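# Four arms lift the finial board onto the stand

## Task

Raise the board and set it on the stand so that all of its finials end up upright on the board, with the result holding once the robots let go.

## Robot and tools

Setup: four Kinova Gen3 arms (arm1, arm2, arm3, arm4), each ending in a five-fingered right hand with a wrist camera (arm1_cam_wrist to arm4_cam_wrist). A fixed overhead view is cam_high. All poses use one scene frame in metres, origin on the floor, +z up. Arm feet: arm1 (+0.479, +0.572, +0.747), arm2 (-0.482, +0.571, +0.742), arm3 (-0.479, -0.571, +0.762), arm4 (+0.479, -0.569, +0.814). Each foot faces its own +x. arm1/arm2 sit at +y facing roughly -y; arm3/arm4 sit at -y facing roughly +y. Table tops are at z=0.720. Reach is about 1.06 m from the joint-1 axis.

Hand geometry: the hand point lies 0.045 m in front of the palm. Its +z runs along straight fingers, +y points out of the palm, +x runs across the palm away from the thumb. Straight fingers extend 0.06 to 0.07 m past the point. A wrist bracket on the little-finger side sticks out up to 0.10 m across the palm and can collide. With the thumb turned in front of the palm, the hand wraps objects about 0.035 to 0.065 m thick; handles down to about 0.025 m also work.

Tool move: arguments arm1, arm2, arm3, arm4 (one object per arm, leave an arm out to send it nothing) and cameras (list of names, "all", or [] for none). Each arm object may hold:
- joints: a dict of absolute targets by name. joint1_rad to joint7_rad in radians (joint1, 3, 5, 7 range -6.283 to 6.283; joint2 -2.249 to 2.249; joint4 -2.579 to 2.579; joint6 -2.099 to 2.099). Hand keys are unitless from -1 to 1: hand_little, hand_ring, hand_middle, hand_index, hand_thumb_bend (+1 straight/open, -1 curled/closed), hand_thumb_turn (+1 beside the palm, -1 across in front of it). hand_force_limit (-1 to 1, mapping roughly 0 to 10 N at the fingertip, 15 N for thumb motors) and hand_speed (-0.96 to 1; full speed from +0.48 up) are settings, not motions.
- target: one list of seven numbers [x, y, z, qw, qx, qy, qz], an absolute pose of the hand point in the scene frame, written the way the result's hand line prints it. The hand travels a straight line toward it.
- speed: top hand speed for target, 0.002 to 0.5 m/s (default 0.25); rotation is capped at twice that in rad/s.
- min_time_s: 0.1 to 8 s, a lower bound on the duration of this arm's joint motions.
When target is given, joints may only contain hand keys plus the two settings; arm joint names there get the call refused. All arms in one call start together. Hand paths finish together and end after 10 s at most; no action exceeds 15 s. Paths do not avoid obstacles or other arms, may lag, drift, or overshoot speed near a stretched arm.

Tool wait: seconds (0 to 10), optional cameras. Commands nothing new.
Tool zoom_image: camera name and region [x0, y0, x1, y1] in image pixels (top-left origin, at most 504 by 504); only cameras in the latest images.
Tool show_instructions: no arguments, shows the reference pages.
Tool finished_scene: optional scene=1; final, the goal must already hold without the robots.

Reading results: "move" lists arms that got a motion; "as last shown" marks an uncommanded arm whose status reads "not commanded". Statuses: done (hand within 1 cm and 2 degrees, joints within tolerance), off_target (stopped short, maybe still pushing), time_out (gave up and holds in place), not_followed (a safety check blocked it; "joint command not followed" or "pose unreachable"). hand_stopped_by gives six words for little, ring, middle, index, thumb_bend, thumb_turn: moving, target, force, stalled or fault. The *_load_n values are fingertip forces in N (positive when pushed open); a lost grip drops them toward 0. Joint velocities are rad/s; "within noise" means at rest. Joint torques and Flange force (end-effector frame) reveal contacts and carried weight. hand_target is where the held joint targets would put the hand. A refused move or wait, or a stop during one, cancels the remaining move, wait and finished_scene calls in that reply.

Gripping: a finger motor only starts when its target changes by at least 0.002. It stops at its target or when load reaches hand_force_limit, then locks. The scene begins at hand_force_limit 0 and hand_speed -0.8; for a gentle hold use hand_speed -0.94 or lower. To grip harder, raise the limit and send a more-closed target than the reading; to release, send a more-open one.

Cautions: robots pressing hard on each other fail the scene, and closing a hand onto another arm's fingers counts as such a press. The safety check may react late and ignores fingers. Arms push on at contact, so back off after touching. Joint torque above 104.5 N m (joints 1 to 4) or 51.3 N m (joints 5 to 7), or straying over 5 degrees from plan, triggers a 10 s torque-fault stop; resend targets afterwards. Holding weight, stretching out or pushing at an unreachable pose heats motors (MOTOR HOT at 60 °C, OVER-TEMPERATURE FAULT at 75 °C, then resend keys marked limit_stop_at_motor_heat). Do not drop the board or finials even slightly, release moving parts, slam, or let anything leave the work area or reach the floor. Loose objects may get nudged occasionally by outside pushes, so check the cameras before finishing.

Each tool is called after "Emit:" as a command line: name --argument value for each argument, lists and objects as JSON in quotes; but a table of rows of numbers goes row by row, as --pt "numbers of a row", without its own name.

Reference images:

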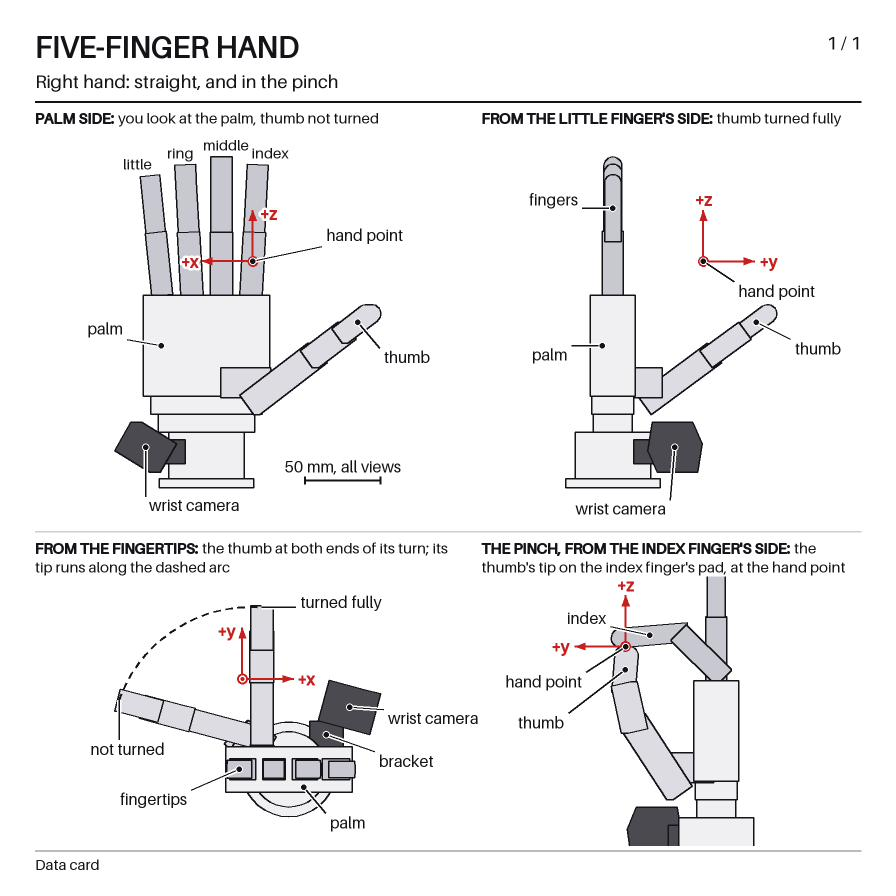

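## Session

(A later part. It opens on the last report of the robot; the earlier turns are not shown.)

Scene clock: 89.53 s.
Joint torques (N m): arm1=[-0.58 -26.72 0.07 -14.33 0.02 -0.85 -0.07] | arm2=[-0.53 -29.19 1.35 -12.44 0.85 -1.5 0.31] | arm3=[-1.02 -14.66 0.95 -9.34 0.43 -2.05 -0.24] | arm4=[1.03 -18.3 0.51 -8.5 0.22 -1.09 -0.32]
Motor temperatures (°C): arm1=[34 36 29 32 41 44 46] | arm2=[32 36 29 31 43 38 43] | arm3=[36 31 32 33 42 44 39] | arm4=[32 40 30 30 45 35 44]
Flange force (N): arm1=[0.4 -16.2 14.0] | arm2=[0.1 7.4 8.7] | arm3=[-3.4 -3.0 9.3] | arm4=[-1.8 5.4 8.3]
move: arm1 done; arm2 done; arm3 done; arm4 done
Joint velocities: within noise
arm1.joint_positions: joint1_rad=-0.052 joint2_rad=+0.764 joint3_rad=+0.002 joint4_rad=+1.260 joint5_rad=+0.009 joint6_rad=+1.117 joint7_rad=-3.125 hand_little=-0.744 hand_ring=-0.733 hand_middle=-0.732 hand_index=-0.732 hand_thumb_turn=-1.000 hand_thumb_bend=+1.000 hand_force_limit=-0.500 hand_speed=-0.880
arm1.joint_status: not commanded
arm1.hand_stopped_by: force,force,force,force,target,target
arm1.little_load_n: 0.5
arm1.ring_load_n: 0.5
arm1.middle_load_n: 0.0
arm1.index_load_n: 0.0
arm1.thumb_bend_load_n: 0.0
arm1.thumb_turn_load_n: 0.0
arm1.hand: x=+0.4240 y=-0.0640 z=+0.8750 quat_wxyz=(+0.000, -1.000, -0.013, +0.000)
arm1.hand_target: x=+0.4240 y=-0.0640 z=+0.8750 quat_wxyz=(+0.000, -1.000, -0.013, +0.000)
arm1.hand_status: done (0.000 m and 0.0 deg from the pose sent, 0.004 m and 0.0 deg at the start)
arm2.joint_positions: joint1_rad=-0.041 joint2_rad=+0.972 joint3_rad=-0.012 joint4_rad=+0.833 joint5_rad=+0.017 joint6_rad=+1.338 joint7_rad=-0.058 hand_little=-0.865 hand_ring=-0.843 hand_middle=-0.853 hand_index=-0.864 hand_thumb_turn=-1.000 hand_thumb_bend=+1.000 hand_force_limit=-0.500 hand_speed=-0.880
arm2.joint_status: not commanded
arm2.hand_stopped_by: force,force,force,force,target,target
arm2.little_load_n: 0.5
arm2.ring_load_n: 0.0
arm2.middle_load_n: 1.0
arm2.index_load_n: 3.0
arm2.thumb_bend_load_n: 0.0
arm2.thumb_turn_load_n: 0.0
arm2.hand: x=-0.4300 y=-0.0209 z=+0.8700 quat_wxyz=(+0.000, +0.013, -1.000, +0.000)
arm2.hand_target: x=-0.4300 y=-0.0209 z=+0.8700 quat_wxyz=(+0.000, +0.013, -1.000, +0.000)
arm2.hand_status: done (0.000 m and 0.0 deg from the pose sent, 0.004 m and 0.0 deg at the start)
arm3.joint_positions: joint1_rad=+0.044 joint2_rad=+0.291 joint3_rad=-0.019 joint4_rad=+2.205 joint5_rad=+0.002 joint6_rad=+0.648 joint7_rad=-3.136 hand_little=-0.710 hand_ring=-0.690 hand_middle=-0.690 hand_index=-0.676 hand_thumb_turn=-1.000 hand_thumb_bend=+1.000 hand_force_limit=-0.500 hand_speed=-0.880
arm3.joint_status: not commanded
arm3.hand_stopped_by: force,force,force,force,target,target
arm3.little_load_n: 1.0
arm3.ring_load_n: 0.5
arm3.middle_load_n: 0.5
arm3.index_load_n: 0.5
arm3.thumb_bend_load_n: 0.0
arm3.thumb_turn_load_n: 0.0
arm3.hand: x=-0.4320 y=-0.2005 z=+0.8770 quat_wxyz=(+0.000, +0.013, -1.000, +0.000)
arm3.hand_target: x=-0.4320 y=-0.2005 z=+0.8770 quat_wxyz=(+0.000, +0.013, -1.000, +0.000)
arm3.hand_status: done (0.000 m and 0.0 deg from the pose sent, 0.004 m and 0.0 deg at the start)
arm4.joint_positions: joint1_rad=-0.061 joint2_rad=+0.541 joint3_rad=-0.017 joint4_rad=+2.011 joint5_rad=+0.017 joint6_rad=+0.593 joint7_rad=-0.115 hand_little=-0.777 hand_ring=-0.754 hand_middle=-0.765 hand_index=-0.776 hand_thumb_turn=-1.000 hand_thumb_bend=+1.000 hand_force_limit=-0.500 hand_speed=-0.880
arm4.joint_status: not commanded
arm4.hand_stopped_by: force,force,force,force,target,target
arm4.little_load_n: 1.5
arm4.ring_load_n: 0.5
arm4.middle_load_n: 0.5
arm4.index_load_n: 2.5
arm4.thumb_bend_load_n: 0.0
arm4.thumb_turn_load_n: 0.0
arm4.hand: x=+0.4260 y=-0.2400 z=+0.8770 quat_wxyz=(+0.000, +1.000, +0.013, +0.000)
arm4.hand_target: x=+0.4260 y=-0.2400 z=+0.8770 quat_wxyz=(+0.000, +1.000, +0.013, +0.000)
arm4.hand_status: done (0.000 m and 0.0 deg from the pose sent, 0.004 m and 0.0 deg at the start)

Emit:
move --arm1 '{"target": [0.424, -0.064, 0.871, 0, 1, 0.013, 0], "speed": 0.015}' --arm2 '{"target": [-0.430, -0.0209, 0.866, 0, -0.013, 1, 0], "speed": 0.015}' --arm3 '{"target": [-0.432, -0.2005, 0.873, 0, -0.013, 1, 0], "speed": 0.015}' --arm4 '{"target": [0.426, -0.240, 0.873, 0, 1, 0.013, 0], "speed": 0.015}' --cameras '[]'

Scene clock: 90.87 s.
Joint torques (N m): arm1=[-0.6 -26.72 0 -14.25 0.04 -0.8 -0.07] | arm2=[-0.49 -29.19 1.34 -12.33 0.78 -1.44 0.3] | arm3=[-0.96 -14.75 1.05 -9.17 0.41 -2.01 -0.23] | arm4=[0.99 -18.32 0.52 -8.24 0.21 -1.04 -0.29]
Motor temperatures (°C): arm1=[34 36 29 32 41 44 46] | arm2=[32 36 29 31 43 38 43] | arm3=[36 31 32 33 42 44 39] | arm4=[32 40 30 30 45 35 44]
Flange force (N): arm1=[0.4 -16.1 13.9] | arm2=[0.1 7.1 8.6] | arm3=[-3.2 -2.9 9.4] | arm4=[-1.8 5.0 8.1]
move: arm1 done; arm2 done; arm3 done; arm4 done
Joint velocities: within noise
arm1.joint_positions: joint1_rad=-0.052 joint2_rad=+0.768 joint3_rad=+0.002 joint4_rad=+1.265 joint5_rad=+0.009 joint6_rad=+1.107 joint7_rad=-3.125 hand_little=-0.744 hand_ring=-0.733 hand_middle=-0.732 hand_index=-0.732 hand_thumb_turn=-1.000 hand_thumb_bend=+1.000 hand_force_limit=-0.500 hand_speed=-0.880
arm1.joint_status: not commanded
arm1.hand_stopped_by: force,force,force,force,target,target
arm1.little_load_n: 0.5
arm1.ring_load_n: 0.5
arm1.middle_load_n: 0.0
arm1.index_load_n: 0.0
arm1.thumb_bend_load_n: 0.0
arm1.thumb_turn_load_n: 0.0
arm1.hand: x=+0.4240 y=-0.0640 z=+0.8710 quat_wxyz=(+0.000, -1.000, -0.013, +0.000)
arm1.hand_target: x=+0.4240 y=-0.0640 z=+0.8710 quat_wxyz=(+0.000, -1.000, -0.013, +0.000)
arm1.hand_status: done (0.000 m and 0.0 deg from the pose sent, 0.004 m and 0.0 deg at the start)
arm2.joint_positions: joint1_rad=-0.041 joint2_rad=+0.975 joint3_rad=-0.012 joint4_rad=+0.840 joint5_rad=+0.017 joint6_rad=+1.329 joint7_rad=-0.058 hand_little=-0.865 hand_ring=-0.843 hand_middle=-0.853 hand_index=-0.864 hand_thumb_turn=-1.000 hand_thumb_bend=+1.000 hand_force_limit=-0.500 hand_speed=-0.880
arm2.joint_status: not commanded
arm2.hand_stopped_by: force,force,force,force,target,target
arm2.little_load_n: 0.5
arm2.ring_load_n: 0.0
arm2.middle_load_n: 1.0
arm2.index_load_n: 2.5
arm2.thumb_bend_load_n: 0.0
arm2.thumb_turn_load_n: 0.0
arm2.hand: x=-0.4300 y=-0.0209 z=+0.8660 quat_wxyz=(+0.000, +0.013, -1.000, +0.000)
arm2.hand_target: x=-0.4300 y=-0.0209 z=+0.8660 quat_wxyz=(+0.000, +0.013, -1.000, +0.000)
arm2.hand_status: done (0.000 m and 0.0 deg from the pose sent, 0.004 m and 0.0 deg at the start)
arm3.joint_positions: joint1_rad=+0.044 joint2_rad=+0.301 joint3_rad=-0.019 joint4_rad=+2.210 joint5_rad=+0.003 joint6_rad=+0.633 joint7_rad=-3.137 hand_little=-0.710 hand_ring=-0.690 hand_middle=-0.690 hand_index=-0.676 hand_thumb_turn=-1.000 hand_thumb_bend=+1.000 hand_force_limit=-0.500 hand_speed=-0.880
arm3.joint_status: not commanded
arm3.hand_stopped_by: force,force,force,force,target,target
arm3.little_load_n: 1.5
arm3.ring_load_n: 0.5
arm3.middle_load_n: 0.0
arm3.index_load_n: 0.0
arm3.thumb_bend_load_n: 0.0
arm3.thumb_turn_load_n: 0.0
arm3.hand: x=-0.4320 y=-0.2005 z=+0.8730 quat_wxyz=(+0.000, +0.013, -1.000, +0.000)
arm3.hand_target: x=-0.4320 y=-0.2005 z=+0.8730 quat_wxyz=(+0.000, +0.013, -1.000, +0.000)
arm3.hand_status: done (0.000 m and 0.0 deg from the pose sent, 0.004 m and 0.0 deg at the start)
arm4.joint_positions: joint1_rad=-0.061 joint2_rad=+0.550 joint3_rad=-0.017 joint4_rad=+2.014 joint5_rad=+0.017 joint6_rad=+0.581 joint7_rad=-0.115 hand_little=-0.777 hand_ring=-0.754 hand_middle=-0.765 hand_index=-0.776 hand_thumb_turn=-1.000 hand_thumb_bend=+1.000 hand_force_limit=-0.500 hand_speed=-0.880
arm4.joint_status: not commanded
arm4.hand_stopped_by: force,force,force,force,target,target
arm4.little_load_n: 1.5
arm4.ring_load_n: 0.5
arm4.middle_load_n: 0.5
arm4.index_load_n: 2.5
arm4.thumb_bend_load_n: 0.0
arm4.thumb_turn_load_n: 0.0
arm4.hand: x=+0.4260 y=-0.2400 z=+0.8730 quat_wxyz=(+0.000, +1.000, +0.013, +0.000)
arm4.hand_target: x=+0.4260 y=-0.2400 z=+0.8730 quat_wxyz=(+0.000, +1.000, +0.013, +0.000)
arm4.hand_status: done (0.000 m and 0.0 deg from the pose sent, 0.004 m and 0.0 deg at the start)

Emit:
move --arm1 '{"target": [0.424, -0.064, 0.867, 0, 1, 0.013, 0], "speed": 0.015}' --arm2 '{"target": [-0.430, -0.0209, 0.862, 0, -0.013, 1, 0], "speed": 0.015}' --arm3 '{"target": [-0.432, -0.2005, 0.869, 0, -0.013, 1, 0], "speed": 0.015}' --arm4 '{"target": [0.426, -0.240, 0.869, 0, 1, 0.013, 0], "speed": 0.015}' --cameras '["all"]'

Emit:
zoom_image --camera "arm1_cam_wrist" --region '[180, 200, 460, 420]'

Emit:
zoom_image --camera "arm3_cam_wrist" --region '[160, 200, 440, 420]'

Scene clock: 92.43 s.
Joint torques (N m): arm1=[-0.57 -26.83 -0.02 -14.12 0.05 -0.73 -0.11] | arm2=[-0.48 -29.2 1.3 -12.33 0.83 -1.41 0.32] | arm3=[-0.9 -14.81 1.05 -8.96 0.48 -1.97 -0.26] | arm4=[0.99 -18.29 0.46 -7.85 0.15 -0.95 -0.32]
Motor temperatures (°C): arm1=[34 36 29 32 41 44 46] | arm2=[32 36 29 31 43 38 43] | arm3=[36 31 32 33 42 44 39] | arm4=[32 40 30 30 45 35 44]
Flange force (N): arm1=[0.3 -15.7 13.9] | arm2=[0.0 7.2 8.7] | arm3=[-3.2 -2.8 9.4] | arm4=[-1.7 4.4 7.9]
move: arm1 done; arm2 done; arm3 done; arm4 done
Joint velocities: within noise
arm1.joint_positions: joint1_rad=-0.052 joint2_rad=+0.773 joint3_rad=+0.001 joint4_rad=+1.270 joint5_rad=+0.010 joint6_rad=+1.097 joint7_rad=-3.125 hand_little=-0.744 hand_ring=-0.733 hand_middle=-0.732 hand_index=-0.732 hand_thumb_turn=-1.000 hand_thumb_bend=+1.000 hand_force_limit=-0.500 hand_speed=-0.880
arm1.joint_status: not commanded
arm1.hand_stopped_by: force,force,force,force,target,target
arm1.little_load_n: 1.0
arm1.ring_load_n: 0.5
arm1.middle_load_n: 0.0
arm1.index_load_n: 0.0
arm1.thumb_bend_load_n: 0.0
arm1.thumb_turn_load_n: 0.0
arm1.hand: x=+0.4240 y=-0.0640 z=+0.8670 quat_wxyz=(+0.000, -1.000, -0.013, +0.000)
arm1.hand_target: x=+0.4240 y=-0.0640 z=+0.8670 quat_wxyz=(+0.000, -1.000, -0.013, +0.000)
arm1.hand_status: done (0.000 m and 0.0 deg from the pose sent, 0.004 m and 0.0 deg at the start)
arm2.joint_positions: joint1_rad=-0.041 joint2_rad=+0.978 joint3_rad=-0.012 joint4_rad=+0.846 joint5_rad=+0.017 joint6_rad=+1.319 joint7_rad=-0.058 hand_little=-0.865 hand_ring=-0.843 hand_middle=-0.853 hand_index=-0.864 hand_thumb_turn=-1.000 hand_thumb_bend=+1.000 hand_force_limit=-0.500 hand_speed=-0.880
arm2.joint_status: not commanded
arm2.hand_stopped_by: force,force,force,force,target,target
arm2.little_load_n: 0.5
arm2.ring_load_n: 0.0
arm2.middle_load_n: 1.0
arm2.index_load_n: 3.0
arm2.thumb_bend_load_n: 0.0
arm2.thumb_turn_load_n: 0.0
arm2.hand: x=-0.4300 y=-0.0209 z=+0.8620 quat_wxyz=(+0.000, +0.013, -1.000, +0.000)
arm2.hand_target: x=-0.4300 y=-0.0209 z=+0.8620 quat_wxyz=(+0.000, +0.013, -1.000, +0.000)
arm2.hand_status: done (0.000 m and 0.0 deg from the pose sent, 0.004 m and 0.0 deg at the start)
arm3.joint_positions: joint1_rad=+0.044 joint2_rad=+0.311 joint3_rad=-0.019 joint4_rad=+2.216 joint5_rad=+0.003 joint6_rad=+0.618 joint7_rad=-3.137 hand_little=-0.710 hand_ring=-0.690 hand_middle=-0.690 hand_index=-0.676 hand_thumb_turn=-1.000 hand_thumb_bend=+1.000 hand_force_limit=-0.500 hand_speed=-0.880
arm3.joint_status: not commanded
arm3.hand_stopped_by: force,force,force,force,target,target
arm3.little_load_n: 1.0
arm3.ring_load_n: 0.5
arm3.middle_load_n: 0.0
arm3.index_load_n: 0.5
arm3.thumb_bend_load_n: 0.0
arm3.thumb_turn_load_n: 0.0
arm3.hand: x=-0.4320 y=-0.2005 z=+0.8690 quat_wxyz=(+0.000, +0.013, -1.000, +0.000)
arm3.hand_target: x=-0.4320 y=-0.2005 z=+0.8690 quat_wxyz=(+0.000, +0.013, -1.000, +0.000)
arm3.hand_status: done (0.000 m and 0.0 deg from the pose sent, 0.004 m and 0.0 deg at the start)
arm4.joint_positions: joint1_rad=-0.061 joint2_rad=+0.559 joint3_rad=-0.017 joint4_rad=+2.018 joint5_rad=+0.018 joint6_rad=+0.569 joint7_rad=-0.116 hand_little=-0.777 hand_ring=-0.754 hand_middle=-0.765 hand_index=-0.776 hand_thumb_turn=-1.000 hand_thumb_bend=+1.000 hand_force_limit=-0.500 hand_speed=-0.880
arm4.joint_status: not commanded
arm4.hand_stopped_by: force,force,force,force,target,target
arm4.little_load_n: 1.5
arm4.ring_load_n: 0.5
arm4.middle_load_n: 0.5
arm4.index_load_n: 2.5
arm4.thumb_bend_load_n: 0.0
arm4.thumb_turn_load_n: 0.0
arm4.hand: x=+0.4260 y=-0.2400 z=+0.8690 quat_wxyz=(+0.000, +1.000, +0.013, +0.000)
arm4.hand_target: x=+0.4260 y=-0.2400 z=+0.8690 quat_wxyz=(+0.000, +1.000, +0.013, +0.000)
arm4.hand_status: done (0.000 m and 0.0 deg from the pose sent, 0.004 m and 0.0 deg at the start)
pictures: arm1_cam_wrist, arm2_cam_wrist, arm3_cam_wrist, arm4_cam_wrist, cam_high
arm1_cam_wrist: T_world_to_cam=[[0.31179, -0.94908, -0.04512, -0.14902], [-0.80191, -0.28832, 0.52328, -0.13068], [-0.50964, -0.12697, -0.85097, 1.06077]] pos_world=[0.48228, -0.04443, 0.96434]
arm2_cam_wrist: T_world_to_cam=[[-0.29453, 0.95546, 0.01896, -0.11898], [0.80889, 0.23869, 0.53733, -0.11677], [0.50887, 0.17359, -0.84316, 1.06008]] pos_world=[-0.48004, -0.04248, 0.95882]
arm3_cam_wrist: T_world_to_cam=[[-0.32439, 0.94591, -0.00381, 0.05721], [0.79154, 0.27365, 0.54643, -0.08764], [0.51791, 0.17424, -0.8375, 1.10385]] pos_world=[-0.48377, -0.22247, 0.97258]
arm4_cam_wrist: T_world_to_cam=[[0.2879, -0.95715, 0.03145, -0.3781], [-0.83395, -0.23442, 0.49958, -0.12951], [-0.4708, -0.17005, -0.8657, 1.02765]] pos_world=[0.48467, -0.2175, 0.96622]

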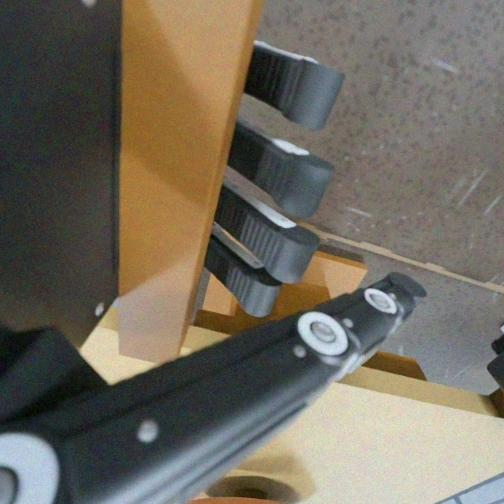

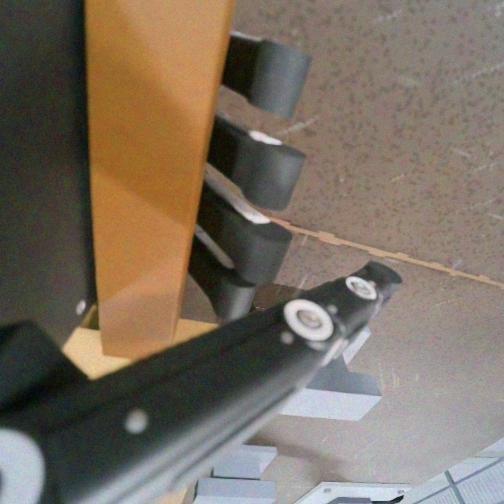

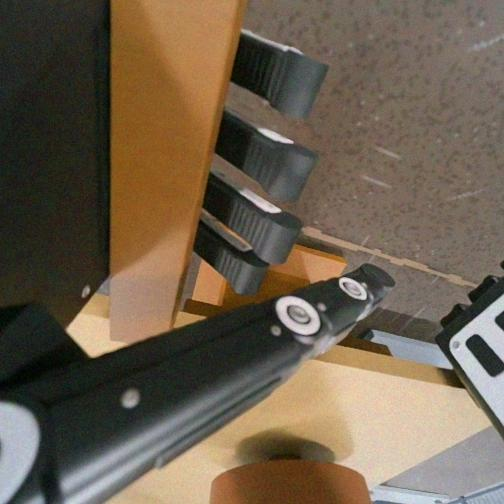

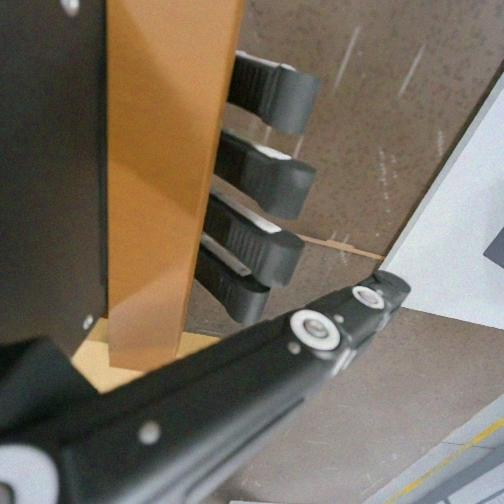

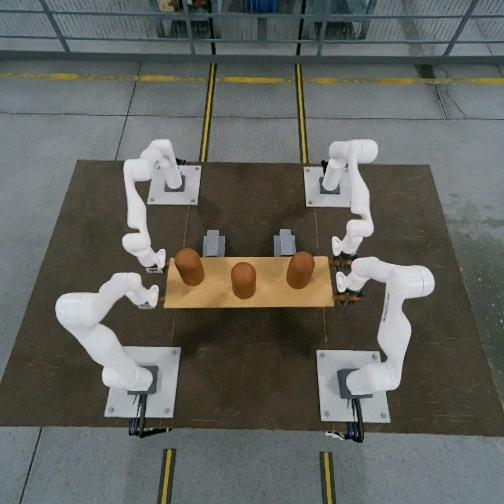

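Scaled by 1.800 from the camera's image (finer frame: 720x720).

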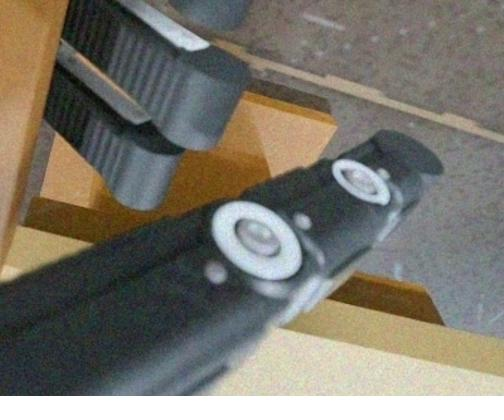

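Scaled by 1.800 from the camera's image (finer frame: 720x720).

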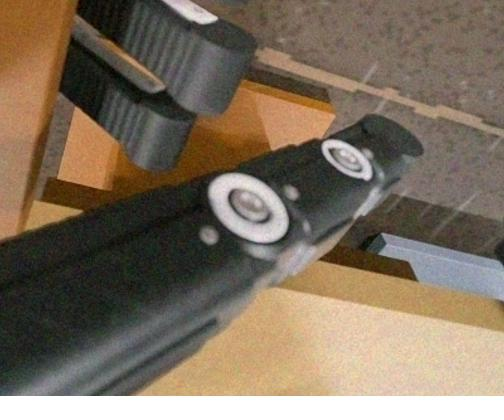

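Emit:
move --arm1 '{"target": [0.424, -0.064, 0.863, 0, 1, 0.013, 0], "speed": 0.015}' --arm2 '{"target": [-0.430, -0.0209, 0.858, 0, -0.013, 1, 0], "speed": 0.015}' --arm3 '{"target": [-0.432, -0.2005, 0.865, 0, -0.013, 1, 0], "speed": 0.015}' --arm4 '{"target": [0.426, -0.240, 0.865, 0, 1, 0.013, 0], "speed": 0.015}' --cameras '[]'

Scene clock: 93.83 s.
Joint torques (N m): arm1=[-0.66 -26.82 -0.01 -13.96 -0.01 -0.67 -0.07] | arm2=[-0.47 -29.2 1.36 -12.28 0.82 -1.36 0.3] | arm3=[-0.85 -14.89 1.12 -8.8 0.47 -1.94 -0.24] | arm4=[0.94 -18.24 0.49 -7.81 0.12 -0.87 -0.32]
Motor temperatures (°C): arm1=[34 36 29 32 41 44 46] | arm2=[32 36 29 31 43 38 43] | arm3=[36 31 32 33 42 44 39] | arm4=[32 40 30 30 45 35 44]
Flange force (N): arm1=[0.2 -15.4 13.8] | arm2=[0.1 7.3 8.7] | arm3=[-3.0 -2.7 9.4] | arm4=[-1.6 4.9 8.0]
move: arm1 done; arm2 done; arm3 done; arm4 done
Joint velocities: within noise
arm1.joint_positions: joint1_rad=-0.052 joint2_rad=+0.777 joint3_rad=+0.001 joint4_rad=+1.275 joint5_rad=+0.010 joint6_rad=+1.088 joint7_rad=-3.125 hand_little=-0.744 hand_ring=-0.733 hand_middle=-0.732 hand_index=-0.732 hand_thumb_turn=-1.000 hand_thumb_bend=+1.000 hand_force_limit=-0.500 hand_speed=-0.880
arm1.joint_status: not commanded
arm1.hand_stopped_by: force,force,force,force,target,target
arm1.little_load_n: 0.5
arm1.ring_load_n: 0.5
arm1.middle_load_n: 0.0
arm1.index_load_n: 0.5
arm1.thumb_bend_load_n: 0.0
arm1.thumb_turn_load_n: 0.0
arm1.hand: x=+0.4240 y=-0.0640 z=+0.8630 quat_wxyz=(+0.000, -1.000, -0.013, +0.000)
arm1.hand_target: x=+0.4240 y=-0.0640 z=+0.8630 quat_wxyz=(+0.000, -1.000, -0.013, +0.000)
arm1.hand_status: done (0.000 m and 0.0 deg from the pose sent, 0.004 m and 0.0 deg at the start)
arm2.joint_positions: joint1_rad=-0.041 joint2_rad=+0.982 joint3_rad=-0.012 joint4_rad=+0.853 joint5_rad=+0.018 joint6_rad=+1.310 joint7_rad=-0.058 hand_little=-0.865 hand_ring=-0.843 hand_middle=-0.853 hand_index=-0.864 hand_thumb_turn=-1.000 hand_thumb_bend=+1.000 hand_force_limit=-0.500 hand_speed=-0.880
arm2.joint_status: not commanded
arm2.hand_stopped_by: force,force,force,force,target,target
arm2.little_load_n: 0.0
arm2.ring_load_n: 0.5
arm2.middle_load_n: 1.0
arm2.index_load_n: 3.0
arm2.thumb_bend_load_n: 0.0
arm2.thumb_turn_load_n: 0.0
arm2.hand: x=-0.4300 y=-0.0209 z=+0.8580 quat_wxyz=(+0.000, +0.013, -1.000, +0.000)
arm2.hand_target: x=-0.4300 y=-0.0209 z=+0.8580 quat_wxyz=(+0.000, +0.013, -1.000, +0.000)
arm2.hand_status: done (0.000 m and 0.0 deg from the pose sent, 0.004 m and 0.0 deg at the start)
arm3.joint_positions: joint1_rad=+0.044 joint2_rad=+0.320 joint3_rad=-0.019 joint4_rad=+2.221 joint5_rad=+0.004 joint6_rad=+0.602 joint7_rad=-3.138 hand_little=-0.710 hand_ring=-0.690 hand_middle=-0.690 hand_index=-0.676 hand_thumb_turn=-1.000 hand_thumb_bend=+1.000 hand_force_limit=-0.500 hand_speed=-0.880
arm3.joint_status: not commanded
arm3.hand_stopped_by: force,force,force,force,target,target
arm3.little_load_n: 1.0
arm3.ring_load_n: 0.5
arm3.middle_load_n: 0.5
arm3.index_load_n: 0.5
arm3.thumb_bend_load_n: 0.0
arm3.thumb_turn_load_n: 0.0
arm3.hand: x=-0.4320 y=-0.2005 z=+0.8650 quat_wxyz=(+0.000, +0.013, -1.000, +0.000)
arm3.hand_target: x=-0.4320 y=-0.2005 z=+0.8650 quat_wxyz=(+0.000, +0.013, -1.000, +0.000)
arm3.hand_status: done (0.000 m and 0.0 deg from the pose sent, 0.004 m and 0.0 deg at the start)
arm4.joint_positions: joint1_rad=-0.061 joint2_rad=+0.568 joint3_rad=-0.017 joint4_rad=+2.021 joint5_rad=+0.018 joint6_rad=+0.557 joint7_rad=-0.116 hand_little=-0.777 hand_ring=-0.754 hand_middle=-0.765 hand_index=-0.776 hand_thumb_turn=-1.000 hand_thumb_bend=+1.000 hand_force_limit=-0.500 hand_speed=-0.880
arm4.joint_status: not commanded
arm4.hand_stopped_by: force,force,force,force,target,target
arm4.little_load_n: 1.5
arm4.ring_load_n: 0.5
arm4.middle_load_n: 0.5
arm4.index_load_n: 2.5
arm4.thumb_bend_load_n: 0.0
arm4.thumb_turn_load_n: 0.0
arm4.hand: x=+0.4260 y=-0.2400 z=+0.8650 quat_wxyz=(+0.000, +1.000, +0.013, +0.000)
arm4.hand_target: x=+0.4260 y=-0.2400 z=+0.8650 quat_wxyz=(+0.000, +1.000, +0.013, +0.000)
arm4.hand_status: done (0.000 m and 0.0 deg from the pose sent, 0.004 m and 0.0 deg at the start)

Emit:
move --arm1 '{"target": [0.424, -0.064, 0.858, 0, 1, 0.013, 0], "speed": 0.015}' --arm2 '{"target": [-0.430, -0.0209, 0.853, 0, -0.013, 1, 0], "speed": 0.015}' --arm3 '{"target": [-0.432, -0.2005, 0.860, 0, -0.013, 1, 0], "speed": 0.015}' --arm4 '{"target": [0.426, -0.240, 0.860, 0, 1, 0.013, 0], "speed": 0.015}' --cameras '[]'

Scene clock: 95.60 s.
Joint torques (N m): arm1=[-0.65 -26.85 -0.04 -13.83 -0.01 -0.59 -0.06] | arm2=[-0.44 -29.2 1.37 -12.15 0.86 -1.33 0.3] | arm3=[-0.9 -15.06 1.15 -8.63 0.46 -1.91 -0.25] | arm4=[0.89 -18.31 0.42 -7.43 0.12 -0.78 -0.38]
Motor temperatures (°C): arm1=[34 36 29 32 41 44 46] | arm2=[32 37 29 31 43 38 43] | arm3=[36 31 32 33 42 44 39] | arm4=[32 40 30 30 45 35 44]
Flange force (N): arm1=[0.2 -15.3 13.7] | arm2=[0.0 6.8 8.5] | arm3=[-3.3 -2.6 9.7] | arm4=[-1.4 4.2 8.0]
move: arm1 done; arm2 done; arm3 done; arm4 done
Joint velocities: within noise
arm1.joint_positions: joint1_rad=-0.052 joint2_rad=+0.783 joint3_rad=+0.001 joint4_rad=+1.281 joint5_rad=+0.010 joint6_rad=+1.076 joint7_rad=-3.125 hand_little=-0.744 hand_ring=-0.733 hand_middle=-0.732 hand_index=-0.732 hand_thumb_turn=-1.000 hand_thumb_bend=+1.000 hand_force_limit=-0.500 hand_speed=-0.880
arm1.joint_status: not commanded
arm1.hand_stopped_by: force,force,force,force,target,target
arm1.little_load_n: 1.0
arm1.ring_load_n: 0.0
arm1.middle_load_n: 0.0
arm1.index_load_n: 0.5
arm1.thumb_bend_load_n: 0.0
arm1.thumb_turn_load_n: 0.0
arm1.hand: x=+0.4240 y=-0.0640 z=+0.8580 quat_wxyz=(+0.000, -1.000, -0.013, +0.000)
arm1.hand_target: x=+0.4240 y=-0.0640 z=+0.8580 quat_wxyz=(+0.000, -1.000, -0.013, +0.000)
arm1.hand_status: done (0.000 m and 0.0 deg from the pose sent, 0.005 m and 0.0 deg at the start)
arm2.joint_positions: joint1_rad=-0.041 joint2_rad=+0.986 joint3_rad=-0.013 joint4_rad=+0.860 joint5_rad=+0.018 joint6_rad=+1.298 joint7_rad=-0.058 hand_little=-0.865 hand_ring=-0.843 hand_middle=-0.853 hand_index=-0.864 hand_thumb_turn=-1.000 hand_thumb_bend=+1.000 hand_force_limit=-0.500 hand_speed=-0.880
arm2.joint_status: not commanded
arm2.hand_stopped_by: force,force,force,force,target,target
arm2.little_load_n: 0.5
arm2.ring_load_n: 0.5
arm2.middle_load_n: 1.0
arm2.index_load_n: 2.5
arm2.thumb_bend_load_n: 0.0
arm2.thumb_turn_load_n: 0.0
arm2.hand: x=-0.4300 y=-0.0209 z=+0.8530 quat_wxyz=(+0.000, +0.013, -1.000, +0.000)
arm2.hand_target: x=-0.4300 y=-0.0209 z=+0.8530 quat_wxyz=(+0.000, +0.013, -1.000, +0.000)
arm2.hand_status: done (0.000 m and 0.0 deg from the pose sent, 0.005 m and 0.0 deg at the start)
arm3.joint_positions: joint1_rad=+0.044 joint2_rad=+0.333 joint3_rad=-0.019 joint4_rad=+2.228 joint5_rad=+0.004 joint6_rad=+0.584 joint7_rad=-3.138 hand_little=-0.710 hand_ring=-0.690 hand_middle=-0.690 hand_index=-0.676 hand_thumb_turn=-1.000 hand_thumb_bend=+1.000 hand_force_limit=-0.500 hand_speed=-0.880
arm3.joint_status: not commanded
arm3.hand_stopped_by: force,force,force,force,target,target
arm3.little_load_n: 1.5
arm3.ring_load_n: 0.5
arm3.middle_load_n: 0.5
arm3.index_load_n: 0.0
arm3.thumb_bend_load_n: 0.0
arm3.thumb_turn_load_n: 0.0
arm3.hand: x=-0.4320 y=-0.2005 z=+0.8600 quat_wxyz=(+0.000, +0.013, -1.000, +0.000)
arm3.hand_target: x=-0.4320 y=-0.2005 z=+0.8600 quat_wxyz=(+0.000, +0.013, -1.000, +0.000)
arm3.hand_status: done (0.000 m and 0.0 deg from the pose sent, 0.005 m and 0.0 deg at the start)
arm4.joint_positions: joint1_rad=-0.061 joint2_rad=+0.579 joint3_rad=-0.017 joint4_rad=+2.024 joint5_rad=+0.019 joint6_rad=+0.542 joint7_rad=-0.117 hand_little=-0.777 hand_ring=-0.754 hand_middle=-0.765 hand_index=-0.776 hand_thumb_turn=-1.000 hand_thumb_bend=+1.000 hand_force_limit=-0.500 hand_speed=-0.880
arm4.joint_status: not commanded
arm4.hand_stopped_by: force,force,force,force,target,target
arm4.little_load_n: 1.0
arm4.ring_load_n: 0.5
arm4.middle_load_n: 0.5
arm4.index_load_n: 2.5
arm4.thumb_bend_load_n: 0.0
arm4.thumb_turn_load_n: 0.0
arm4.hand: x=+0.4260 y=-0.2400 z=+0.8600 quat_wxyz=(+0.000, +1.000, +0.013, +0.000)
arm4.hand_target: x=+0.4260 y=-0.2400 z=+0.8600 quat_wxyz=(+0.000, +1.000, +0.013, +0.000)
arm4.hand_status: done (0.000 m and 0.0 deg from the pose sent, 0.005 m and 0.0 deg at the start)

Emit:
move --arm1 '{"target": [0.424, -0.064, 0.854, 0, 1, 0.013, 0], "speed": 0.015}' --arm2 '{"target": [-0.430, -0.0209, 0.849, 0, -0.013, 1, 0], "speed": 0.015}' --arm3 '{"target": [-0.432, -0.2005, 0.856, 0, -0.013, 1, 0], "speed": 0.015}' --arm4 '{"target": [0.426, -0.240, 0.856, 0, 1, 0.013, 0], "speed": 0.015}' --cameras '["cam_high", "arm1_cam_wrist", "arm3_cam_wrist"]'

Emit:
zoom_image --camera "cam_high" --region '[150, 230, 250, 330]'

Emit:
zoom_image --camera "arm1_cam_wrist" --region '[180, 200, 460, 420]'

Scene clock: 97.03 s.
Joint torques (N m): arm1=[-0.79 -20.55 -0.37 -10.45 -0.04 -0.26 -0.04] | arm2=[-1.64 -24.04 0.46 -8.57 0.36 -0.32 0.33] | arm3=[-1.04 -14.82 0.9 -6.9 0.42 -1.06 -0.17] | arm4=[0.75 -17.68 0.27 -7.96 0.07 -1.41 -0.37]
Motor temperatures (°C): arm1=[34 36 29 32 41 44 46] | arm2=[32 37 29 31 43 38 43] | arm3=[36 31 32 33 42 44 39] | arm4=[32 40 30 30 45 35 44]
Flange force (N): arm1=[-0.1 -14.7 3.1] | arm2=[1.8 2.7 1.2] | arm3=[-3.9 0.4 10.1] | arm4=[-1.0 6.0 4.9]
move: arm1 done; arm2 done; arm3 done; arm4 done
Joint velocities: within noise
arm1.joint_positions: joint1_rad=-0.052 joint2_rad=+0.788 joint3_rad=+0.001 joint4_rad=+1.285 joint5_rad=+0.010 joint6_rad=+1.067 joint7_rad=-3.126 hand_little=-0.744 hand_ring=-0.733 hand_middle=-0.732 hand_index=-0.733 hand_thumb_turn=-1.000 hand_thumb_bend=+1.000 hand_force_limit=-0.500 hand_speed=-0.880
arm1.joint_status: not commanded
arm1.hand_stopped_by: force,force,force,force,target,target
arm1.little_load_n: 0.0
arm1.ring_load_n: 0.0
arm1.middle_load_n: 0.0
arm1.index_load_n: -0.5
arm1.thumb_bend_load_n: 0.0
arm1.thumb_turn_load_n: 0.0
arm1.hand: x=+0.4240 y=-0.0640 z=+0.8540 quat_wxyz=(+0.000, -1.000, -0.013, +0.000)
arm1.hand_target: x=+0.4240 y=-0.0640 z=+0.8540 quat_wxyz=(+0.000, -1.000, -0.013, +0.000)
arm1.hand_status: done (0.000 m and 0.0 deg from the pose sent, 0.004 m and 0.0 deg at the start)
arm2.joint_positions: joint1_rad=-0.041 joint2_rad=+0.989 joint3_rad=-0.013 joint4_rad=+0.866 joint5_rad=+0.018 joint6_rad=+1.289 joint7_rad=-0.059 hand_little=-0.865 hand_ring=-0.843 hand_middle=-0.854 hand_index=-0.865 hand_thumb_turn=-1.000 hand_thumb_bend=+1.000 hand_force_limit=-0.500 hand_speed=-0.880
arm2.joint_status: not commanded
arm2.hand_stopped_by: force,force,force,force,target,target
arm2.little_load_n: 0.0
arm2.ring_load_n: 0.0
arm2.middle_load_n: 0.0
arm2.index_load_n: 0.5
arm2.thumb_bend_load_n: 0.0
arm2.thumb_turn_load_n: 0.0
arm2.hand: x=-0.4300 y=-0.0209 z=+0.8490 quat_wxyz=(+0.000, +0.013, -1.000, +0.000)
arm2.hand_target: x=-0.4300 y=-0.0209 z=+0.8490 quat_wxyz=(+0.000, +0.013, -1.000, +0.000)
arm2.hand_status: done (0.000 m and 0.0 deg from the pose sent, 0.004 m and 0.0 deg at the start)
arm3.joint_positions: joint1_rad=+0.044 joint2_rad=+0.343 joint3_rad=-0.019 joint4_rad=+2.233 joint5_rad=+0.005 joint6_rad=+0.568 joint7_rad=-3.139 hand_little=-0.710 hand_ring=-0.690 hand_middle=-0.690 hand_index=-0.676 hand_thumb_turn=-1.000 hand_thumb_bend=+1.000 hand_force_limit=-0.500 hand_speed=-0.880
arm3.joint_status: not commanded
arm3.hand_stopped_by: force,force,force,force,target,target
arm3.little_load_n: 1.5
arm3.ring_load_n: 0.5
arm3.middle_load_n: 0.0
arm3.index_load_n: 0.0
arm3.thumb_bend_load_n: 0.0
arm3.thumb_turn_load_n: 0.0
arm3.hand: x=-0.4320 y=-0.2005 z=+0.8560 quat_wxyz=(+0.000, +0.013, -1.000, +0.000)
arm3.hand_target: x=-0.4320 y=-0.2005 z=+0.8560 quat_wxyz=(+0.000, +0.013, -1.000, +0.000)
arm3.hand_status: done (0.000 m and 0.0 deg from the pose sent, 0.004 m and 0.0 deg at the start)
arm4.joint_positions: joint1_rad=-0.062 joint2_rad=+0.588 joint3_rad=-0.017 joint4_rad=+2.027 joint5_rad=+0.019 joint6_rad=+0.530 joint7_rad=-0.117 hand_little=-0.777 hand_ring=-0.754 hand_middle=-0.765 hand_index=-0.776 hand_thumb_turn=-1.000 hand_thumb_bend=+1.000 hand_force_limit=-0.500 hand_speed=-0.880
arm4.joint_status: not commanded
arm4.hand_stopped_by: force,force,force,force,target,target
arm4.little_load_n: 1.0
arm4.ring_load_n: 0.5
arm4.middle_load_n: 0.5
arm4.index_load_n: 2.5
arm4.thumb_bend_load_n: 0.0
arm4.thumb_turn_load_n: 0.0
arm4.hand: x=+0.4260 y=-0.2400 z=+0.8560 quat_wxyz=(+0.000, +1.000, +0.013, +0.000)
arm4.hand_target: x=+0.4260 y=-0.2400 z=+0.8560 quat_wxyz=(+0.000, +1.000, +0.013, +0.000)
arm4.hand_status: done (0.000 m and 0.0 deg from the pose sent, 0.004 m and 0.0 deg at the start)
pictures: arm1_cam_wrist, arm3_cam_wrist, cam_high
arm1_cam_wrist: T_world_to_cam=[[0.31179, -0.94908, -0.04512, -0.14961], [-0.80191, -0.28832, 0.52328, -0.12388], [-0.50964, -0.12697, -0.85097, 1.0497]] pos_world=[0.48228, -0.04443, 0.95134]
arm3_cam_wrist: T_world_to_cam=[[-0.32437, 0.94592, -0.00379, 0.05716], [0.79155, 0.27362, 0.54643, -0.08054], [0.51791, 0.17425, -0.8375, 1.09296]] pos_world=[-0.48377, -0.22247, 0.95958]

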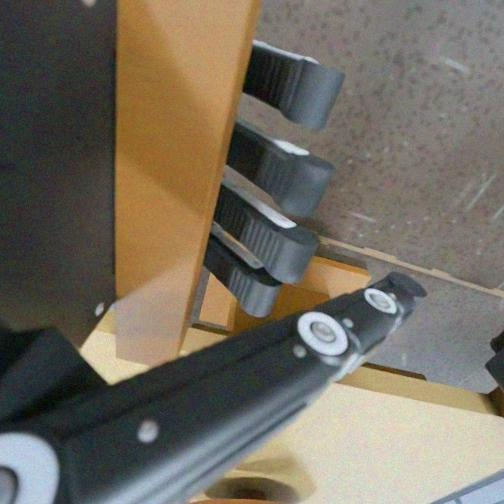

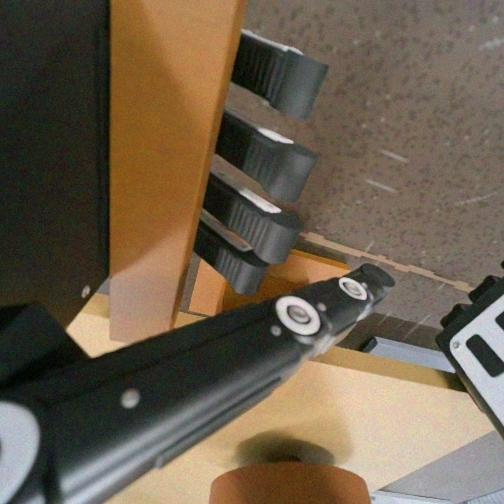

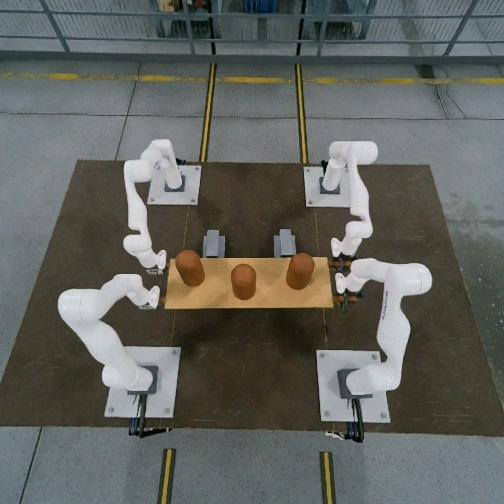

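Scaled by 5.040 from the camera's image (finer frame: 720x720).

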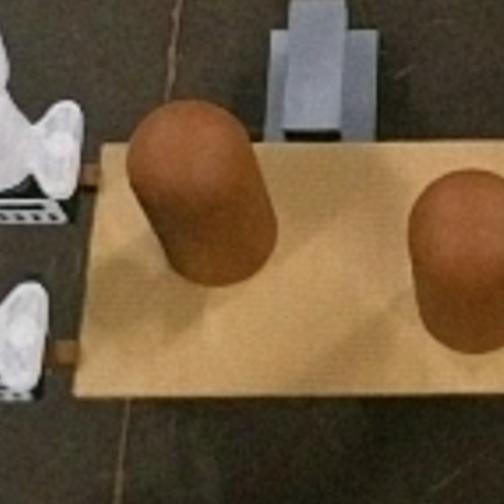

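Scaled by 1.800 from the camera's image (finer frame: 720x720).

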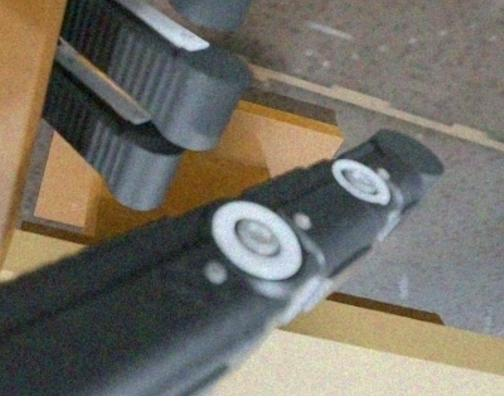

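Emit:
move --arm1 '{"target": [0.424, -0.064, 0.852, 0, 1, 0.013, 0], "speed": 0.015}' --arm2 '{"target": [-0.430, -0.0209, 0.847, 0, -0.013, 1, 0], "speed": 0.015}' --arm3 '{"target": [-0.432, -0.2005, 0.853, 0, -0.013, 1, 0], "speed": 0.015}' --arm4 '{"target": [0.426, -0.240, 0.853, 0, 1, 0.013, 0], "speed": 0.015}' --cameras '[]'

Scene clock: 98.50 s.
Joint torques (N m): arm1=[-0.84 -20.63 -0.31 -10.48 -0.04 -0.18 -0.05] | arm2=[-1.79 -23.72 0.36 -8.02 0.32 0.05 0.35] | arm3=[-1.41 -10.56 0.48 -3.06 0.49 -0.03 -0.02] | arm4=[0.36 -14.76 -0.21 -4.09 -0.07 0.07 -0.22]
Motor temperatures (°C): arm1=[34 36 29 32 41 44 46] | arm2=[32 37 29 31 43 38 43] | arm3=[36 31 32 33 42 44 39] | arm4=[32 40 30 30 45 35 44]
Flange force (N): arm1=[-0.2 -15.0 3.3] | arm2=[2.0 1.5 1.1] | arm3=[-4.9 3.2 -1.7] | arm4=[-0.6 0.3 0.0]
move: arm1 done; arm2 done; arm3 done; arm4 done
Joint velocities: within noise
arm1.joint_positions: joint1_rad=-0.051 joint2_rad=+0.790 joint3_rad=+0.001 joint4_rad=+1.288 joint5_rad=+0.010 joint6_rad=+1.062 joint7_rad=-3.126 hand_little=-0.744 hand_ring=-0.733 hand_middle=-0.732 hand_index=-0.733 hand_thumb_turn=-1.000 hand_thumb_bend=+1.000 hand_force_limit=-0.500 hand_speed=-0.880
arm1.joint_status: not commanded
arm1.hand_stopped_by: force,force,force,force,target,target
arm1.little_load_n: 0.0
arm1.ring_load_n: 0.0
arm1.middle_load_n: 0.5
arm1.index_load_n: 0.0
arm1.thumb_bend_load_n: 0.0
arm1.thumb_turn_load_n: 0.0
arm1.hand: x=+0.4240 y=-0.0640 z=+0.8520 quat_wxyz=(+0.000, -1.000, -0.013, +0.000)
arm1.hand_target: x=+0.4240 y=-0.0640 z=+0.8520 quat_wxyz=(+0.000, -1.000, -0.013, +0.000)
arm1.hand_status: done (0.000 m and 0.0 deg from the pose sent, 0.002 m and 0.0 deg at the start)
arm2.joint_positions: joint1_rad=-0.041 joint2_rad=+0.991 joint3_rad=-0.013 joint4_rad=+0.869 joint5_rad=+0.018 joint6_rad=+1.284 joint7_rad=-0.059 hand_little=-0.865 hand_ring=-0.843 hand_middle=-0.854 hand_index=-0.865 hand_thumb_turn=-1.000 hand_thumb_bend=+1.000 hand_force_limit=-0.500 hand_speed=-0.880
arm2.joint_status: not commanded
arm2.hand_stopped_by: force,force,force,force,target,target
arm2.little_load_n: 0.0
arm2.ring_load_n: 0.0
arm2.middle_load_n: 0.0
arm2.index_load_n: 0.0
arm2.thumb_bend_load_n: 0.0
arm2.thumb_turn_load_n: 0.0
arm2.hand: x=-0.4300 y=-0.0209 z=+0.8470 quat_wxyz=(+0.000, +0.013, -1.000, +0.000)
arm2.hand_target: x=-0.4300 y=-0.0209 z=+0.8470 quat_wxyz=(+0.000, +0.013, -1.000, +0.000)
arm2.hand_status: done (0.000 m and 0.0 deg from the pose sent, 0.002 m and 0.0 deg at the start)
arm3.joint_positions: joint1_rad=+0.044 joint2_rad=+0.350 joint3_rad=-0.019 joint4_rad=+2.237 joint5_rad=+0.005 joint6_rad=+0.557 joint7_rad=-3.139 hand_little=-0.710 hand_ring=-0.690 hand_middle=-0.690 hand_index=-0.676 hand_thumb_turn=-1.000 hand_thumb_bend=+1.000 hand_force_limit=-0.500 hand_speed=-0.880
arm3.joint_status: not commanded
arm3.hand_stopped_by: force,force,force,force,target,target
arm3.little_load_n: 0.0
arm3.ring_load_n: 0.0
arm3.middle_load_n: 0.0
arm3.index_load_n: 0.0
arm3.thumb_bend_load_n: 0.0
arm3.thumb_turn_load_n: 0.0
arm3.hand: x=-0.4320 y=-0.2005 z=+0.8530 quat_wxyz=(+0.000, +0.013, -1.000, +0.000)
arm3.hand_target: x=-0.4320 y=-0.2005 z=+0.8530 quat_wxyz=(+0.000, +0.013, -1.000, +0.000)
arm3.hand_status: done (0.000 m and 0.0 deg from the pose sent, 0.003 m and 0.0 deg at the start)
arm4.joint_positions: joint1_rad=-0.062 joint2_rad=+0.595 joint3_rad=-0.016 joint4_rad=+2.029 joint5_rad=+0.020 joint6_rad=+0.521 joint7_rad=-0.117 hand_little=-0.777 hand_ring=-0.754 hand_middle=-0.765 hand_index=-0.776 hand_thumb_turn=-1.000 hand_thumb_bend=+1.000 hand_force_limit=-0.500 hand_speed=-0.880
arm4.joint_status: not commanded
arm4.hand_stopped_by: force,force,force,force,target,target
arm4.little_load_n: 0.0
arm4.ring_load_n: 0.0
arm4.middle_load_n: 0.0
arm4.index_load_n: 0.0
arm4.thumb_bend_load_n: -0.5
arm4.thumb_turn_load_n: 0.0
arm4.hand: x=+0.4260 y=-0.2400 z=+0.8530 quat_wxyz=(+0.000, +1.000, +0.013, +0.000)
arm4.hand_target: x=+0.4260 y=-0.2400 z=+0.8530 quat_wxyz=(+0.000, +1.000, +0.013, +0.000)
arm4.hand_status: done (0.000 m and 0.0 deg from the pose sent, 0.003 m and 0.0 deg at the start)

Emit:
move --arm1 '{"joints": {"hand_little": 1.0, "hand_ring": 1.0, "hand_middle": 1.0, "hand_index": 1.0, "hand_speed": -0.6}}' --arm2 '{"joints": {"hand_little": 1.0, "hand_ring": 1.0, "hand_middle": 1.0, "hand_index": 1.0, "hand_speed": -0.6}}' --arm3 '{"joints": {"hand_little": 1.0, "hand_ring": 1.0, "hand_middle": 1.0, "hand_index": 1.0, "hand_speed": -0.6}}' --arm4 '{"joints": {"hand_little": 1.0, "hand_ring": 1.0, "hand_middle": 1.0, "hand_index": 1.0, "hand_speed": -0.6}}' --cameras '["all"]'

Scene clock: 101.30 s.
Joint torques (N m): arm1=[-0.81 -20.71 -0.31 -10.35 -0.06 -0.16 -0.06] | arm2=[-1.78 -23.7 0.36 -8.05 0.31 0.04 0.37] | arm3=[-1.47 -10.52 0.49 -3.09 0.5 0 -0.04] | arm4=[0.29 -14.84 -0.31 -3.99 -0.03 0.06 -0.24]
Motor temperatures (°C): arm1=[34 36 29 32 41 44 46] | arm2=[32 37 29 31 43 38 43] | arm3=[36 31 32 33 42 44 39] | arm4=[32 40 30 30 45 35 44]
Flange force (N): arm1=[-0.2 -14.3 3.3] | arm2=[1.9 1.6 1.0] | arm3=[-5.1 3.0 -1.7] | arm4=[-0.4 -0.2 0.1]
move: arm1 done; arm2 done; arm3 done; arm4 done
Joint velocities: within noise
arm1.joint_positions: joint1_rad=-0.051 joint2_rad=+0.790 joint3_rad=+0.001 joint4_rad=+1.288 joint5_rad=+0.010 joint6_rad=+1.062 joint7_rad=-3.126 hand_little=+1.000 hand_ring=+1.000 hand_middle=+1.000 hand_index=+1.000 hand_thumb_turn=-1.000 hand_thumb_bend=+1.000 hand_force_limit=-0.500 hand_speed=-0.600
arm1.joint_status: all done
arm1.hand_stopped_by: target,target,target,target,target,target
arm1.little_load_n: 0.0
arm1.ring_load_n: 0.0
arm1.middle_load_n: 0.0
arm1.index_load_n: 0.0
arm1.thumb_bend_load_n: 0.0
arm1.thumb_turn_load_n: 0.0
arm1.hand: x=+0.4240 y=-0.0640 z=+0.8520 quat_wxyz=(+0.000, -1.000, -0.013, +0.000)
arm1.hand_target: x=+0.4240 y=-0.0640 z=+0.8520 quat_wxyz=(+0.000, -1.000, -0.013, +0.000)
arm1.hand_status: not commanded
arm2.joint_positions: joint1_rad=-0.041 joint2_rad=+0.991 joint3_rad=-0.013 joint4_rad=+0.869 joint5_rad=+0.018 joint6_rad=+1.284 joint7_rad=-0.059 hand_little=+1.000 hand_ring=+1.000 hand_middle=+1.000 hand_index=+1.000 hand_thumb_turn=-1.000 hand_thumb_bend=+1.000 hand_force_limit=-0.500 hand_speed=-0.600
arm2.joint_status: all done
arm2.hand_stopped_by: target,target,target,target,target,target
arm2.little_load_n: 0.0
arm2.ring_load_n: 0.0
arm2.middle_load_n: 0.0
arm2.index_load_n: 0.0
arm2.thumb_bend_load_n: -0.5
arm2.thumb_turn_load_n: 0.0
arm2.hand: x=-0.4300 y=-0.0209 z=+0.8470 quat_wxyz=(+0.000, +0.013, -1.000, +0.000)
arm2.hand_target: x=-0.4300 y=-0.0209 z=+0.8470 quat_wxyz=(+0.000, +0.013, -1.000, +0.000)
arm2.hand_status: not commanded
arm3.joint_positions: joint1_rad=+0.044 joint2_rad=+0.350 joint3_rad=-0.019 joint4_rad=+2.237 joint5_rad=+0.005 joint6_rad=+0.557 joint7_rad=-3.139 hand_little=+1.000 hand_ring=+1.000 hand_middle=+1.000 hand_index=+1.000 hand_thumb_turn=-1.000 hand_thumb_bend=+1.000 hand_force_limit=-0.500 hand_speed=-0.600
arm3.joint_status: all done
arm3.hand_stopped_by: target,target,target,target,target,target
arm3.little_load_n: 0.0
arm3.ring_load_n: 0.0
arm3.middle_load_n: 0.0
arm3.index_load_n: 0.0
arm3.thumb_bend_load_n: 0.0
arm3.thumb_turn_load_n: 0.0
arm3.hand: x=-0.4320 y=-0.2005 z=+0.8530 quat_wxyz=(+0.000, +0.013, -1.000, +0.000)
arm3.hand_target: x=-0.4320 y=-0.2005 z=+0.8530 quat_wxyz=(+0.000, +0.013, -1.000, +0.000)
arm3.hand_status: not commanded
arm4.joint_positions: joint1_rad=-0.062 joint2_rad=+0.595 joint3_rad=-0.016 joint4_rad=+2.029 joint5_rad=+0.020 joint6_rad=+0.521 joint7_rad=-0.117 hand_little=+1.000 hand_ring=+1.000 hand_middle=+1.000 hand_index=+1.000 hand_thumb_turn=-1.000 hand_thumb_bend=+1.000 hand_force_limit=-0.500 hand_speed=-0.600
arm4.joint_status: all done
arm4.hand_stopped_by: target,target,target,target,target,target
arm4.little_load_n: 0.0
arm4.ring_load_n: 0.0
arm4.middle_load_n: 0.0
arm4.index_load_n: 0.0
arm4.thumb_bend_load_n: -0.5
arm4.thumb_turn_load_n: 0.0
arm4.hand: x=+0.4260 y=-0.2400 z=+0.8530 quat_wxyz=(+0.000, +1.000, +0.013, +0.000)
arm4.hand_target: x=+0.4260 y=-0.2400 z=+0.8530 quat_wxyz=(+0.000, +1.000, +0.013, +0.000)
arm4.hand_status: not commanded
pictures: arm1_cam_wrist, arm2_cam_wrist, arm3_cam_wrist, arm4_cam_wrist, cam_high
arm1_cam_wrist: T_world_to_cam=[[0.31186, -0.94905, -0.04517, -0.14969], [-0.80188, -0.28841, 0.52327, -0.12285], [-0.50964, -0.12697, -0.85097, 1.048]] pos_world=[0.48228, -0.04443, 0.94934]
arm2_cam_wrist: T_world_to_cam=[[-0.29453, 0.95546, 0.01896, -0.11869], [0.80889, 0.23869, 0.53733, -0.10871], [0.50887, 0.17359, -0.84316, 1.04744]] pos_world=[-0.48004, -0.04248, 0.94382]
arm3_cam_wrist: T_world_to_cam=[[-0.32437, 0.94592, -0.00379, 0.05715], [0.79155, 0.27362, 0.54643, -0.0789], [0.51791, 0.17425, -0.8375, 1.09045]] pos_world=[-0.48377, -0.22247, 0.95658]
arm4_cam_wrist: T_world_to_cam=[[0.28777, -0.95718, 0.03141, -0.37751], [-0.83398, -0.23434, 0.49956, -0.12141], [-0.47081, -0.16995, -0.86571, 1.01375]] pos_world=[0.48467, -0.2175, 0.95012]

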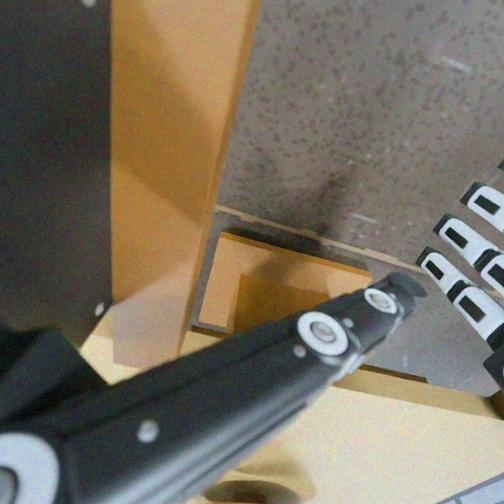

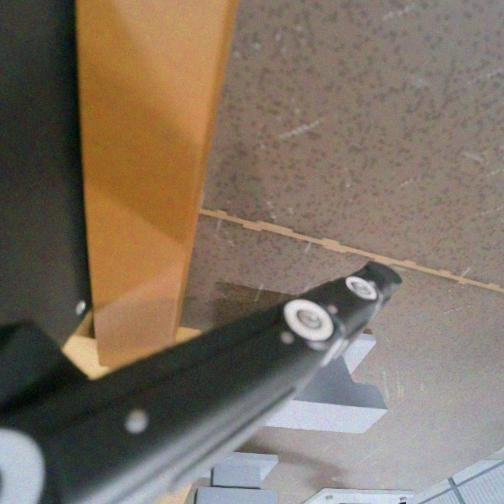

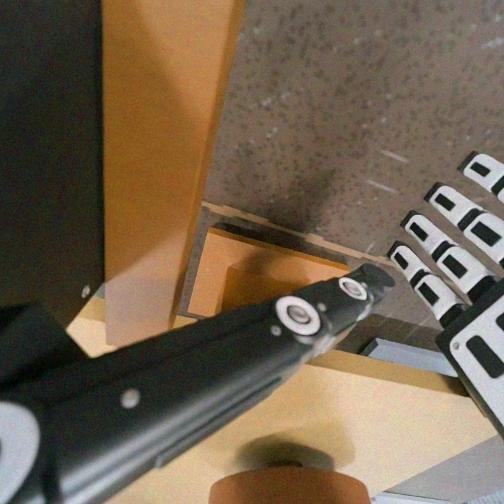

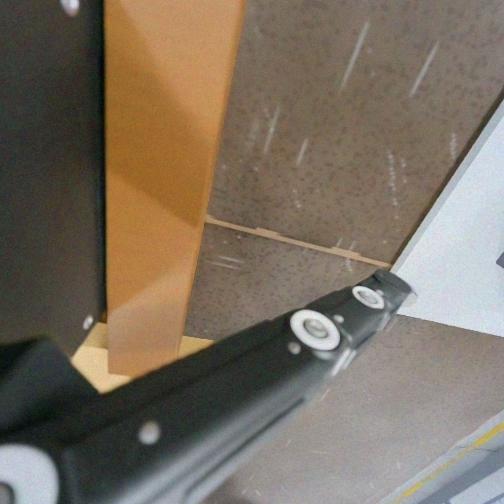

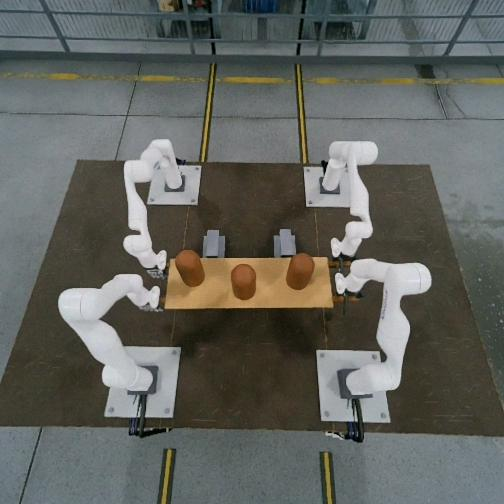

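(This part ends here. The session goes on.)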